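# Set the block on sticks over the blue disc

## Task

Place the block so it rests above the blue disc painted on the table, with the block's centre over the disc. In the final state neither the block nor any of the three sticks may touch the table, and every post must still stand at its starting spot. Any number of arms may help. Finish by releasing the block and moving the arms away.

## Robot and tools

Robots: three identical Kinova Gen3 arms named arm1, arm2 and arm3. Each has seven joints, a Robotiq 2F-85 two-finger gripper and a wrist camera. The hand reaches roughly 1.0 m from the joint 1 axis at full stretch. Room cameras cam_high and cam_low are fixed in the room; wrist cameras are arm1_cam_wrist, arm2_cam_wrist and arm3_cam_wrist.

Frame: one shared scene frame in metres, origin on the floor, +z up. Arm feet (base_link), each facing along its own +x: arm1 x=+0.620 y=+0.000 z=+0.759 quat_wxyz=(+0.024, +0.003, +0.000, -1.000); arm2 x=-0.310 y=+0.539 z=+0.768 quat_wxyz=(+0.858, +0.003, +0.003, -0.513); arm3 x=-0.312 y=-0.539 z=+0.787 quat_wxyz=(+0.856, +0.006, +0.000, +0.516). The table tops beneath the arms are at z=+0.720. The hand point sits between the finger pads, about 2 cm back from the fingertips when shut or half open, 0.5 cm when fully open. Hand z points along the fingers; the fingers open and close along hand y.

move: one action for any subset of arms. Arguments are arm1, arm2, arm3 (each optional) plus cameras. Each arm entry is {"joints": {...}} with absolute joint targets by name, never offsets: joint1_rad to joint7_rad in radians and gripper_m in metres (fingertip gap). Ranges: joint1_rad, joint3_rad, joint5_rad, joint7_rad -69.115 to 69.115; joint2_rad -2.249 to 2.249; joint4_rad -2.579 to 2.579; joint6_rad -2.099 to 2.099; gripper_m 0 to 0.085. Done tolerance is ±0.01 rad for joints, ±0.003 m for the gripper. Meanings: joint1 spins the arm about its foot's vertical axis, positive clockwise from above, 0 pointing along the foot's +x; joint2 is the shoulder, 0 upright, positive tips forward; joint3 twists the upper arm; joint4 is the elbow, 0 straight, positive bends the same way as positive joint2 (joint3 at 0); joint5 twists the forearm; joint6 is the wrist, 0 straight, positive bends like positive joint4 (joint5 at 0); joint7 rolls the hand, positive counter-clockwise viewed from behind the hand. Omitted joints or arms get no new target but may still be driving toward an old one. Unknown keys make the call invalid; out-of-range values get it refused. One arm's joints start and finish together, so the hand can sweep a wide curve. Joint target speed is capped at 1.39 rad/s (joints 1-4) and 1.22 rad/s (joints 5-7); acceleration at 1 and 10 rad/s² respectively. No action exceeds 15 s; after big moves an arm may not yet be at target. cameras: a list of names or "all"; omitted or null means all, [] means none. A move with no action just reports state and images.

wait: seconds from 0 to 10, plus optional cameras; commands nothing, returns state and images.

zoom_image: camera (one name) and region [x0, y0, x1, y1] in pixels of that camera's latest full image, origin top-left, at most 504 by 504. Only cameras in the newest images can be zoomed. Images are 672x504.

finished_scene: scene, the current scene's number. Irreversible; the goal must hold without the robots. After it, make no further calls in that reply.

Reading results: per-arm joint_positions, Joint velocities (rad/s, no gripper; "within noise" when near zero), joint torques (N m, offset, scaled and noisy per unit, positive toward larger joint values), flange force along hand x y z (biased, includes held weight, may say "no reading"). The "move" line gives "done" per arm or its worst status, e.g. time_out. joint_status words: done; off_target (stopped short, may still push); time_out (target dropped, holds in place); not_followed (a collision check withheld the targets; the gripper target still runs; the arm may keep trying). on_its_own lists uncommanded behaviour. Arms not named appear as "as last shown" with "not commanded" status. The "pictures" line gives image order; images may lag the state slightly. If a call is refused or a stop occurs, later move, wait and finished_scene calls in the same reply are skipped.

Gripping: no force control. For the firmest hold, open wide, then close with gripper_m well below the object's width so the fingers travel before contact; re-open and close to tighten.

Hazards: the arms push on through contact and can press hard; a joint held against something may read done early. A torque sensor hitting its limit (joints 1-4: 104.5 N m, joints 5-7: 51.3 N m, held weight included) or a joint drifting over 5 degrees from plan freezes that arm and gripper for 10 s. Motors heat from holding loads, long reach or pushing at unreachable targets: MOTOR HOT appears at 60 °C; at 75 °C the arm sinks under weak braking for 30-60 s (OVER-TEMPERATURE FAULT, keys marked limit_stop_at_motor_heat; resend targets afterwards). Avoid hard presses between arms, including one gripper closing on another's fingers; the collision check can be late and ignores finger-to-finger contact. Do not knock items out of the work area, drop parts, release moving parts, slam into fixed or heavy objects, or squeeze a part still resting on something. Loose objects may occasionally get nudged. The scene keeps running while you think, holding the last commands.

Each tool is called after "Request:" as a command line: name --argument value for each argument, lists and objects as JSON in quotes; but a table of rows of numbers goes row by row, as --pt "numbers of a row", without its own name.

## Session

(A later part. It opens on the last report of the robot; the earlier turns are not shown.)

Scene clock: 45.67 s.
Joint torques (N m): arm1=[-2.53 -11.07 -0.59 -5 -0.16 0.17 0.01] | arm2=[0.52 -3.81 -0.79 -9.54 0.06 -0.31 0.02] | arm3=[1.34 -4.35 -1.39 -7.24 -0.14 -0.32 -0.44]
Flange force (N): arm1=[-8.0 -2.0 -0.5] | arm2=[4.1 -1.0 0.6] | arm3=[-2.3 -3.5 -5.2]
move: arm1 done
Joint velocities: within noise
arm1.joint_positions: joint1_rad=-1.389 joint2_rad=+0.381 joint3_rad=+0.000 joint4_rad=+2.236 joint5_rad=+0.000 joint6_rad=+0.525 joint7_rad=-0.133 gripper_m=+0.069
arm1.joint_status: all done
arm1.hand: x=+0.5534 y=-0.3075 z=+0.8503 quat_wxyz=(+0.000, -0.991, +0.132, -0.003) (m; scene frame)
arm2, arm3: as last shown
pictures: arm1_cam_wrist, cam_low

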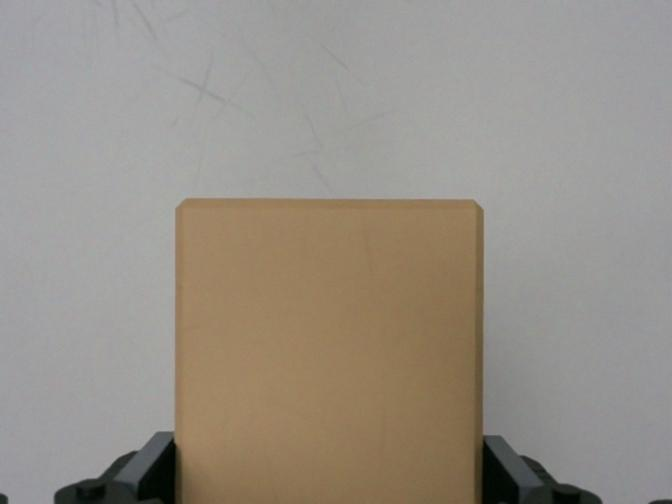

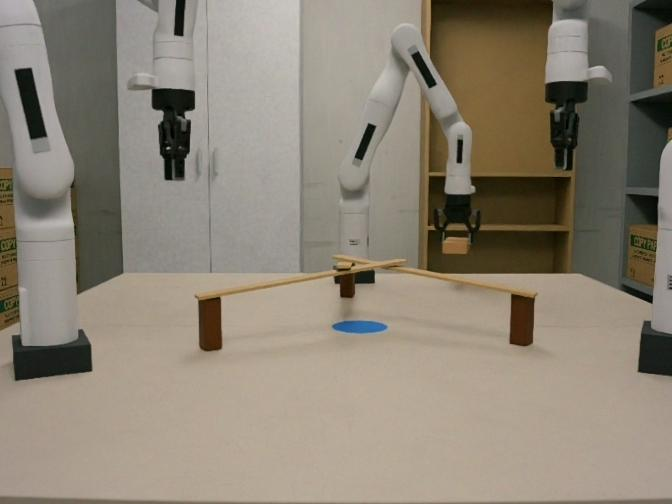

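Request:
move --arm1 '{"joints":{"joint1_rad":0.0084,"joint2_rad":0.8095,"joint4_rad":0.8244,"joint6_rad":1.5077,"joint7_rad":0.937}}' --cameras '["arm1_cam_wrist"]'

Request:
move --arm1 '{"joints":{"joint2_rad":0.8433,"joint4_rad":0.9828,"joint6_rad":1.3155}}' --cameras '["cam_low","cam_high"]'

Request:
zoom_image --camera "cam_low" --region '[290, 200, 430, 290]'

Scene clock: 48.83 s.
Joint torques (N m): arm1=[-2.57 -23.5 -0.38 -9.93 -0.18 0.24 0.04] | arm2=[0.51 -3.81 -0.76 -9.57 0.05 -0.33 -0.01] | arm3=[1.34 -4.35 -1.39 -7.22 -0.14 -0.3 -0.41]
Flange force (N): arm1=[3.5 -7.2 3.9] | arm2=[4.1 -1.0 0.6] | arm3=[-2.4 -3.4 -5.2]
move: arm1 done
Joint velocities: within noise
arm1.joint_positions: joint1_rad=+0.008 joint2_rad=+0.809 joint3_rad=+0.000 joint4_rad=+0.824 joint5_rad=+0.000 joint6_rad=+1.508 joint7_rad=+0.937 gripper_m=+0.069
arm1.joint_status: all done
arm1.hand: x=-0.0001 y=+0.0000 z=+0.9992 quat_wxyz=(+0.001, -0.956, +0.292, -0.003) (m; scene frame)
arm2, arm3: as last shown
pictures: arm1_cam_wrist

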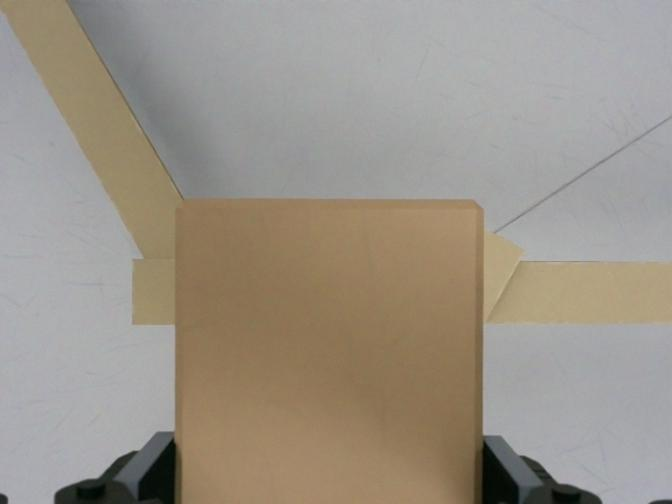

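Scene clock: 49.93 s.
Joint torques (N m): arm1=[-2.57 -23.69 -0.45 -9.55 -0.18 0.25 0.04] | arm2=[0.52 -3.82 -0.81 -9.55 0.06 -0.32 -0.02] | arm3=[1.34 -4.39 -1.4 -7.25 -0.14 -0.31 -0.42]
Flange force (N): arm1=[2.3 -6.4 2.7] | arm2=[4.1 -1.2 0.6] | arm3=[-2.4 -3.4 -5.1]
move: arm1 done
Joint velocities: within noise
arm1.joint_positions: joint1_rad=+0.008 joint2_rad=+0.843 joint3_rad=+0.000 joint4_rad=+0.983 joint5_rad=+0.000 joint6_rad=+1.315 joint7_rad=+0.937 gripper_m=+0.069
arm1.joint_status: all done
arm1.hand: x=+0.0002 y=+0.0000 z=+0.9292 quat_wxyz=(+0.001, -0.956, +0.292, -0.003) (m; scene frame)
arm2, arm3: as last shown
pictures: cam_high, cam_low

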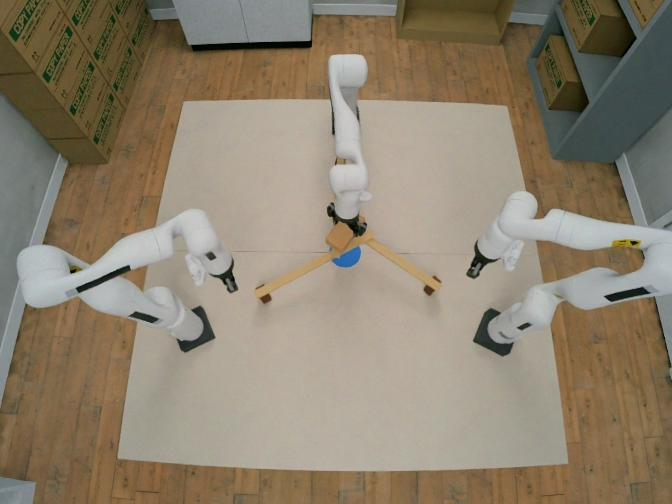

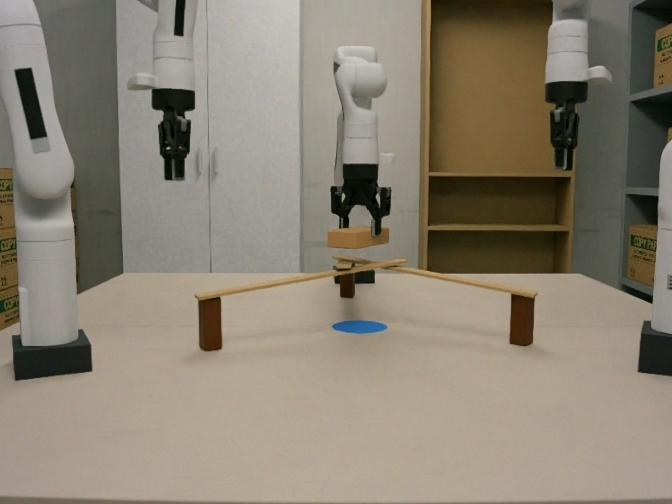

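Scaled by 3.600 from the camera's 672x504 image, which has a finer 960x720 frame.

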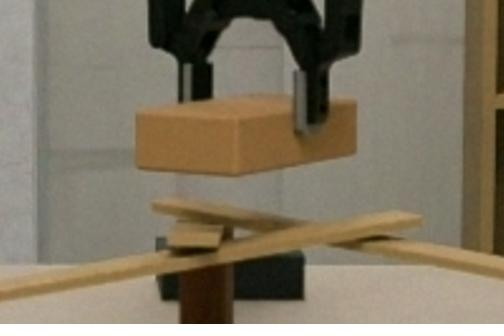

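Request:
move --arm1 '{"joints":{"joint2_rad":0.8626,"joint4_rad":1.0244,"joint6_rad":1.2546}}' --cameras '["cam_low"]'

Request:
zoom_image --camera "cam_low" --region '[290, 200, 430, 290]'

Scene clock: 50.97 s.
Joint torques (N m): arm1=[-2.52 -23.77 -0.39 -9.38 -0.18 0.26 0.01] | arm2=[0.5 -3.8 -0.76 -9.53 0.05 -0.32 0] | arm3=[1.37 -4.37 -1.38 -7.24 -0.16 -0.31 -0.45]
Flange force (N): arm1=[2.3 -6.3 2.4] | arm2=[4.1 -1.0 0.6] | arm3=[-2.4 -3.5 -5.1]
move: arm1 done
Joint velocities: within noise
arm1.joint_positions: joint1_rad=+0.008 joint2_rad=+0.863 joint3_rad=+0.000 joint4_rad=+1.024 joint5_rad=+0.000 joint6_rad=+1.255 joint7_rad=+0.937 gripper_m=+0.069
arm1.joint_status: all done
arm1.hand: x=+0.0004 y=+0.0000 z=+0.9047 quat_wxyz=(+0.001, -0.956, +0.292, -0.003) (m; scene frame)
arm2.joint_positions: joint1_rad=-0.033 joint2_rad=-0.200 joint3_rad=+0.000 joint4_rad=+2.100 joint5_rad=+0.000 joint6_rad=+1.240 joint7_rad=+1.550 gripper_m=+0.050
arm2.joint_status: not commanded
arm2.hand: x=-0.2235 y=+0.3383 z=+1.0506 quat_wxyz=(+0.002, -0.508, -0.862, -0.003) (m; scene frame)
arm3.joint_positions: joint1_rad=+0.035 joint2_rad=-0.200 joint3_rad=+0.000 joint4_rad=+2.100 joint5_rad=+0.000 joint6_rad=+1.240 joint7_rad=+1.549 gripper_m=+0.050
arm3.joint_status: not commanded
arm3.hand: x=-0.1819 y=-0.3685 z=+1.0720 quat_wxyz=(-0.001, +0.492, -0.871, -0.007) (m; scene frame)
pictures: cam_low

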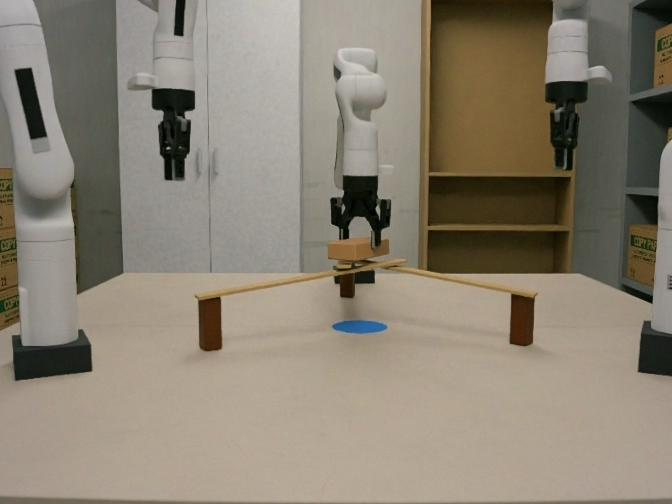

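Scaled by 3.600 from the camera's 672x504 image, which has a finer 960x720 frame.

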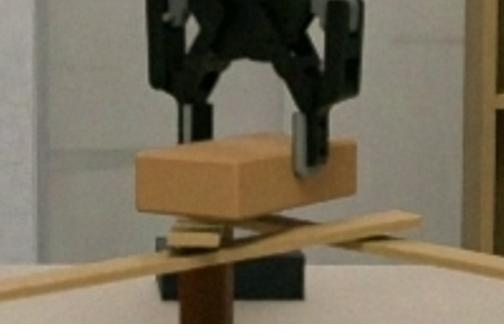

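Request:
move --arm1 '{"joints":{"joint2_rad":0.8652,"joint4_rad":1.0290,"joint6_rad":1.2474}}' --cameras '["cam_low"]'

Request:
move --arm1 '{"joints":{"joint2_rad":0.8677,"joint4_rad":1.0336,"joint6_rad":1.2403}}' --cameras '["cam_low"]'

Request:
zoom_image --camera "cam_low" --region '[290, 200, 430, 290]'

Scene clock: 51.57 s.
Joint torques (N m): arm1=[-2.54 -23.77 -0.46 -9.4 -0.17 0.22 0.05] | arm2=[0.54 -3.79 -0.76 -9.53 0.06 -0.31 -0.02] | arm3=[1.38 -4.39 -1.4 -7.24 -0.14 -0.32 -0.43]
Flange force (N): arm1=[2.4 -6.4 2.3] | arm2=[4.1 -1.0 0.6] | arm3=[-2.4 -3.4 -5.1]
move: arm1 done
Joint velocities: within noise
arm1.joint_positions: joint1_rad=+0.008 joint2_rad=+0.865 joint3_rad=+0.000 joint4_rad=+1.029 joint5_rad=+0.000 joint6_rad=+1.247 joint7_rad=+0.937 gripper_m=+0.069
arm1.joint_status: all done
arm1.hand: x=+0.0004 y=+0.0000 z=+0.9017 quat_wxyz=(+0.001, -0.956, +0.292, -0.003) (m; scene frame)
arm2, arm3: as last shown
pictures: cam_low

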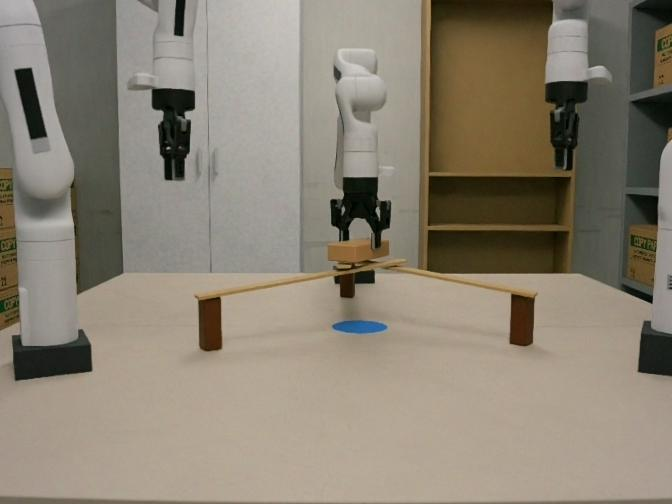

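Scene clock: 52.00 s.
Joint torques (N m): arm1=[-2.47 -23.64 -0.43 -9.31 -0.18 0.23 0.04] | arm2=[0.49 -3.84 -0.79 -9.52 0.07 -0.31 0] | arm3=[1.37 -4.38 -1.37 -7.25 -0.13 -0.31 -0.43]
Flange force (N): arm1=[2.5 -6.3 2.1] | arm2=[3.9 -1.1 0.6] | arm3=[-2.4 -3.3 -5.1]
move: arm1 done
Joint velocities: within noise
arm1.joint_positions: joint1_rad=+0.008 joint2_rad=+0.868 joint3_rad=+0.000 joint4_rad=+1.034 joint5_rad=+0.000 joint6_rad=+1.240 joint7_rad=+0.937 gripper_m=+0.069
arm1.joint_status: all done
arm1.hand: x=+0.0005 y=+0.0000 z=+0.8988 quat_wxyz=(+0.001, -0.956, +0.292, -0.003) (m; scene frame)
arm2, arm3: as last shown
pictures: cam_low

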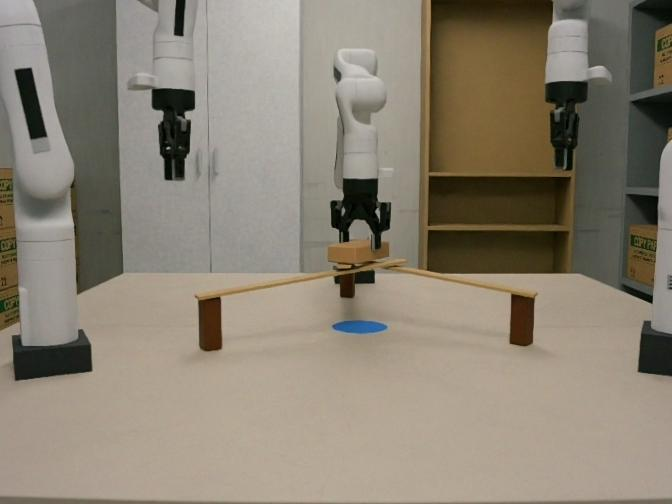

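Scaled by 3.600 from the camera's 672x504 image, which has a finer 960x720 frame.

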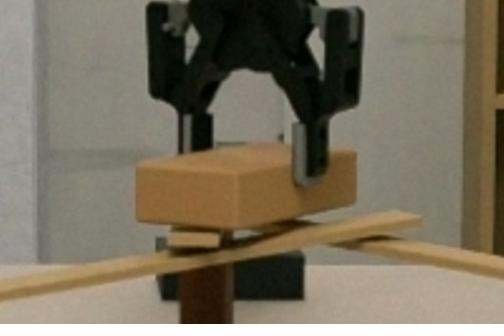

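Almost; continue 2–3 mm steps watching force.

Request:
move --arm1 '{"joints":{"joint2_rad":0.8698,"joint4_rad":1.0372,"joint6_rad":1.2346}}' --cameras '[]'

Request:
move --arm1 '{"joints":{"joint2_rad":0.8717,"joint4_rad":1.0405,"joint6_rad":1.2294}}' --cameras '["cam_low"]'

Request:
zoom_image --camera "cam_low" --region '[290, 200, 430, 290]'

Scene clock: 52.60 s.
Joint torques (N m): arm1=[-2.48 -23.81 -0.44 -9.28 -0.18 0.26 0.07] | arm2=[0.5 -3.83 -0.77 -9.53 0.06 -0.31 0.01] | arm3=[1.35 -4.36 -1.39 -7.22 -0.16 -0.32 -0.44]
Flange force (N): arm1=[2.1 -6.0 2.3] | arm2=[4.0 -1.0 0.6] | arm3=[-2.4 -3.4 -5.2]
move: arm1 done
Joint velocities: within noise
arm1.joint_positions: joint1_rad=+0.008 joint2_rad=+0.870 joint3_rad=+0.000 joint4_rad=+1.037 joint5_rad=+0.000 joint6_rad=+1.235 joint7_rad=+0.937 gripper_m=+0.069
arm1.joint_status: all done
arm1.hand: x=+0.0005 y=+0.0000 z=+0.8964 quat_wxyz=(+0.001, -0.956, +0.292, -0.003) (m; scene frame)
arm2, arm3: as last shown
pictures: none
No camera images: "cameras" was empty.

Scene clock: 53.03 s.
Joint torques (N m): arm1=[-2.6 -21.63 -0.58 -8.1 -0.3 0.54 0.06] | arm2=[0.5 -3.86 -0.76 -9.52 0.05 -0.33 -0.03] | arm3=[1.37 -4.35 -1.44 -7.25 -0.12 -0.31 -0.41]
Flange force (N): arm1=[2.1 -6.3 -0.8] | arm2=[3.9 -1.1 0.6] | arm3=[-2.3 -3.4 -5.1]
move: arm1 done
Joint velocities: within noise
arm1.joint_positions: joint1_rad=+0.008 joint2_rad=+0.872 joint3_rad=+0.000 joint4_rad=+1.040 joint5_rad=+0.000 joint6_rad=+1.229 joint7_rad=+0.937 gripper_m=+0.069
arm1.joint_status: all done
arm1.hand: x=+0.0005 y=+0.0000 z=+0.8943 quat_wxyz=(+0.001, -0.956, +0.292, -0.002) (m; scene frame)
arm2, arm3: as last shown
pictures: cam_low

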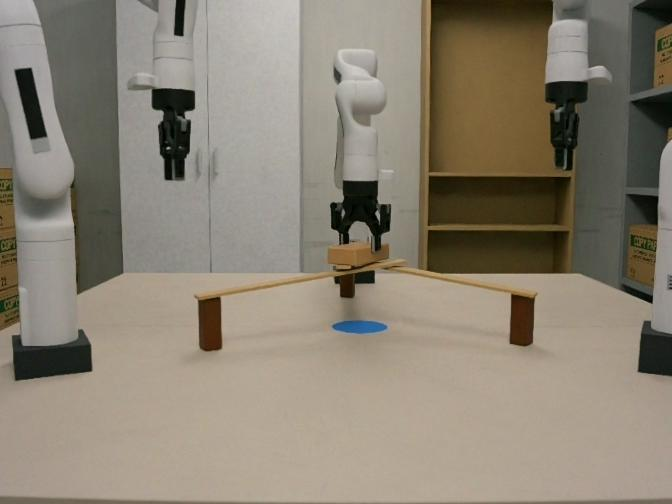

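Scaled by 3.600 from the camera's 672x504 image, which has a finer 960x720 frame.

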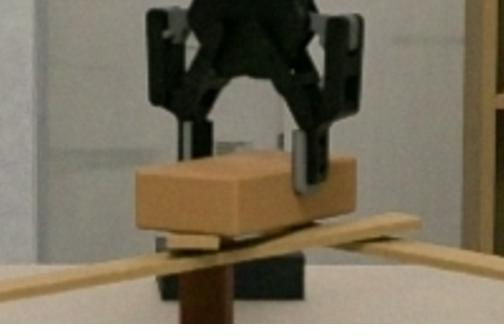

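Request:
move --arm1 '{"joints":{"joint2_rad":0.8729,"joint4_rad":1.0424,"joint6_rad":1.2263}}' --cameras '[]'

Request:
move --arm1 '{"joints":{"gripper_m":0.085}}' --cameras '["arm1_cam_wrist","cam_low"]'

Request:
zoom_image --camera "cam_low" --region '[290, 200, 430, 290]'

Scene clock: 53.60 s.
Joint torques (N m): arm1=[-2.7 -19.53 -0.78 -7.05 -0.42 0.62 0.03] | arm2=[0.52 -3.81 -0.8 -9.54 0.06 -0.33 -0.03] | arm3=[1.34 -4.35 -1.38 -7.25 -0.16 -0.31 -0.43]
Flange force (N): arm1=[2.1 -6.5 -4.1] | arm2=[4.1 -1.2 0.6] | arm3=[-2.3 -3.4 -5.1]
move: arm1 done
Joint velocities: within noise
arm1.joint_positions: joint1_rad=+0.008 joint2_rad=+0.873 joint3_rad=+0.000 joint4_rad=+1.042 joint5_rad=+0.000 joint6_rad=+1.226 joint7_rad=+0.937 gripper_m=+0.069
arm1.joint_status: all done
arm1.hand: x=+0.0005 y=+0.0000 z=+0.8930 quat_wxyz=(+0.001, -0.956, +0.292, -0.003) (m; scene frame)
arm2, arm3: as last shown
pictures: none
No camera images: "cameras" was empty.

Scene clock: 54.33 s.
Joint torques (N m): arm1=[-2.56 -22.32 -0.49 -8.53 -0.19 0.24 0.05] | arm2=[0.5 -3.83 -0.79 -9.57 0.07 -0.32 0] | arm3=[1.37 -4.37 -1.36 -7.24 -0.14 -0.32 -0.42]
Flange force (N): arm1=[2.0 -6.1 -0.3] | arm2=[4.1 -1.1 0.7] | arm3=[-2.4 -3.3 -5.1]
move: arm1 done
Joint velocities: within noise
arm1.joint_positions: joint1_rad=+0.008 joint2_rad=+0.873 joint3_rad=+0.000 joint4_rad=+1.042 joint5_rad=+0.000 joint6_rad=+1.226 joint7_rad=+0.937 gripper_m=+0.085
arm1.joint_status: all done
arm1.hand: x=+0.0005 y=+0.0000 z=+0.8930 quat_wxyz=(+0.001, -0.956, +0.292, -0.003) (m; scene frame)
arm2, arm3: as last shown
pictures: arm1_cam_wrist, cam_low

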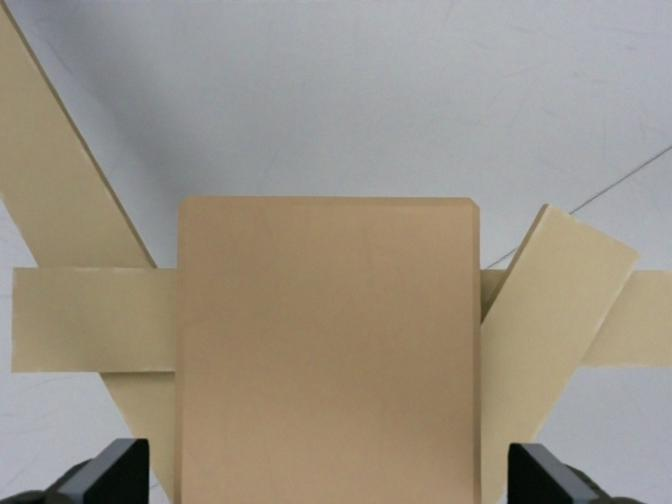

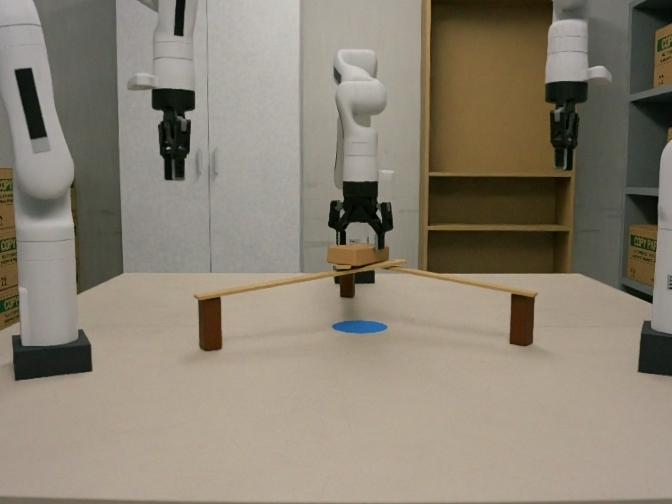

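Scaled by 3.600 from the camera's 672x504 image, which has a finer 960x720 frame.

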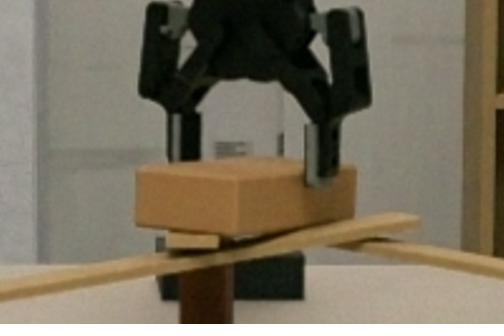

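Request:
move --arm1 '{"joints":{"joint2_rad":0.8433,"joint4_rad":0.9828,"joint6_rad":1.3155}}' --cameras '[]'

Request:
move --arm1 '{"joints":{"joint2_rad":0.8095,"joint4_rad":0.8244,"joint6_rad":1.5077}}' --cameras '[]'

Request:
move --arm1 '{"joints":{"joint2_rad":0.379,"joint4_rad":0.839,"joint6_rad":1.923}}' --cameras '["cam_high","cam_low"]'

Request:
zoom_image --camera "cam_high" --region '[220, 120, 480, 340]'

Request:
zoom_image --camera "cam_low" --region '[170, 200, 550, 360]'

Scene clock: 55.43 s.
Joint torques (N m): arm1=[-2.49 -22.06 -0.47 -8.81 -0.16 0.25 0.01] | arm2=[0.52 -3.84 -0.77 -9.54 0.04 -0.32 -0.02] | arm3=[1.37 -4.34 -1.43 -7.25 -0.14 -0.32 -0.42]
Flange force (N): arm1=[2.7 -6.5 0.1] | arm2=[4.0 -1.1 0.6] | arm3=[-2.3 -3.4 -5.2]
move: arm1 done
Joint velocities: within noise
arm1.joint_positions: joint1_rad=+0.008 joint2_rad=+0.843 joint3_rad=+0.000 joint4_rad=+0.983 joint5_rad=+0.000 joint6_rad=+1.315 joint7_rad=+0.937 gripper_m=+0.085
arm1.joint_status: all done
arm1.hand: x=+0.0002 y=+0.0000 z=+0.9292 quat_wxyz=(+0.001, -0.956, +0.292, -0.003) (m; scene frame)
arm2, arm3: as last shown
pictures: none
No camera images: "cameras" was empty.

Scene clock: 56.53 s.
Joint torques (N m): arm1=[-2.48 -21.91 -0.45 -9.09 -0.17 0.26 0.03] | arm2=[0.53 -3.83 -0.78 -9.52 0.08 -0.33 -0.02] | arm3=[1.38 -4.36 -1.37 -7.24 -0.16 -0.31 -0.42]
Flange force (N): arm1=[3.5 -7.0 1.3] | arm2=[4.0 -1.1 0.5] | arm3=[-2.3 -3.3 -5.1]
move: arm1 done
Joint velocities: within noise
arm1.joint_positions: joint1_rad=+0.008 joint2_rad=+0.810 joint3_rad=+0.000 joint4_rad=+0.824 joint5_rad=+0.000 joint6_rad=+1.508 joint7_rad=+0.937 gripper_m=+0.085
arm1.joint_status: all done
arm1.hand: x=-0.0001 y=+0.0000 z=+0.9992 quat_wxyz=(+0.001, -0.956, +0.292, -0.003) (m; scene frame)
arm2.joint_positions: joint1_rad=-0.033 joint2_rad=-0.200 joint3_rad=+0.000 joint4_rad=+2.100 joint5_rad=+0.000 joint6_rad=+1.240 joint7_rad=+1.550 gripper_m=+0.050
arm2.joint_status: not commanded
arm2.hand: x=-0.2235 y=+0.3383 z=+1.0506 quat_wxyz=(+0.002, -0.508, -0.862, -0.003) (m; scene frame)
arm3.joint_positions: joint1_rad=+0.035 joint2_rad=-0.200 joint3_rad=+0.000 joint4_rad=+2.100 joint5_rad=+0.000 joint6_rad=+1.240 joint7_rad=+1.549 gripper_m=+0.050
arm3.joint_status: not commanded
arm3.hand: x=-0.1819 y=-0.3685 z=+1.0720 quat_wxyz=(-0.001, +0.492, -0.871, -0.007) (m; scene frame)
pictures: none
No camera images: "cameras" was empty.

Scene clock: 58.13 s.
Joint torques (N m): arm1=[-2.44 -14.25 -0.61 -8.55 -0.16 0.19 0.02] | arm2=[0.52 -3.8 -0.74 -9.53 0.08 -0.32 0] | arm3=[1.36 -4.35 -1.38 -7.23 -0.14 -0.32 -0.41]
Flange force (N): arm1=[2.0 -7.3 3.7] | arm2=[4.1 -0.9 0.6] | arm3=[-2.3 -3.3 -5.2]
move: arm1 done
Joint velocities: within noise
arm1.joint_positions: joint1_rad=+0.008 joint2_rad=+0.379 joint3_rad=+0.000 joint4_rad=+0.839 joint5_rad=+0.000 joint6_rad=+1.923 joint7_rad=+0.937 gripper_m=+0.085
arm1.joint_status: all done
arm1.hand: x=+0.1660 y=+0.0067 z=+1.2292 quat_wxyz=(+0.001, -0.956, +0.292, -0.002) (m; scene frame)
arm2, arm3: as last shown
pictures: cam_high, cam_low

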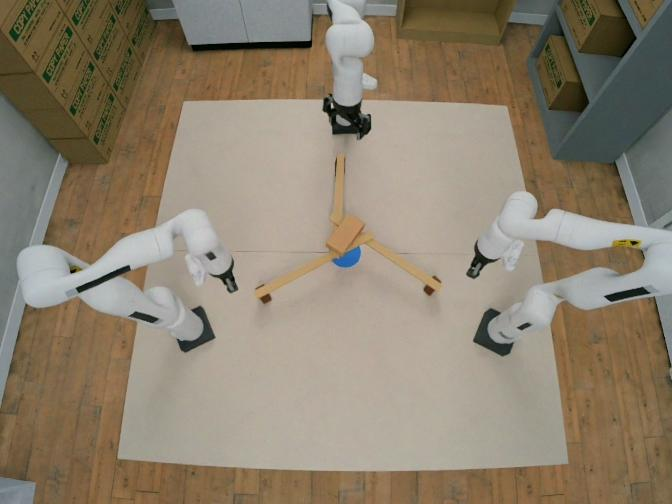

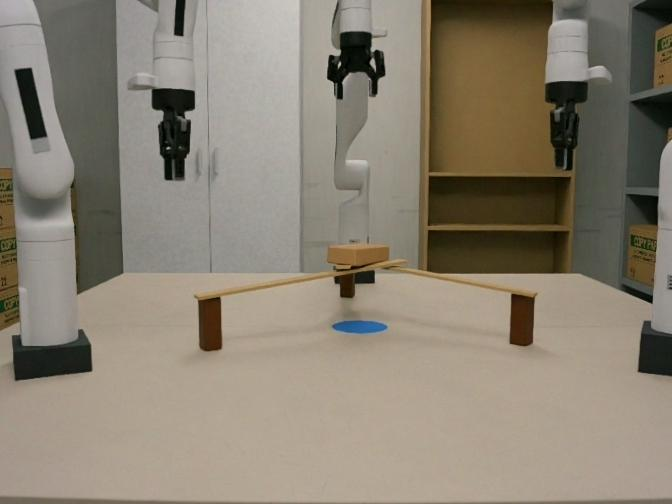

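Scaled by 1.938 from the camera's 672x504 image, which has a finer 960x720 frame.

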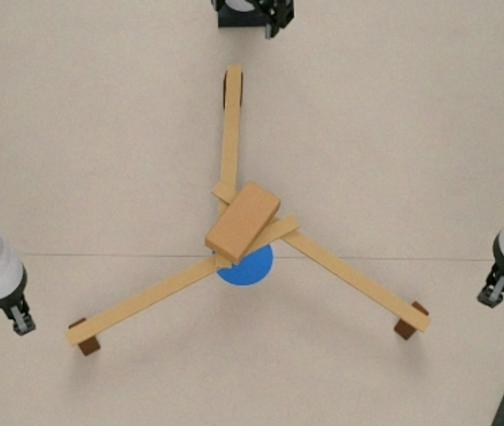

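Scaled by 1.326 from the camera's 672x504 image, which has a finer 960x720 frame.

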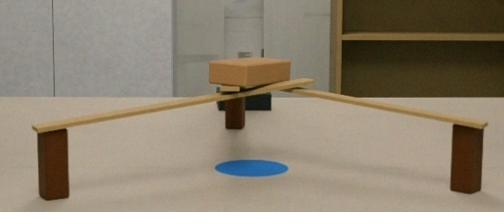

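Done and stable.

Request:
finished_scene --scene 2

The scene is finished: the task was done.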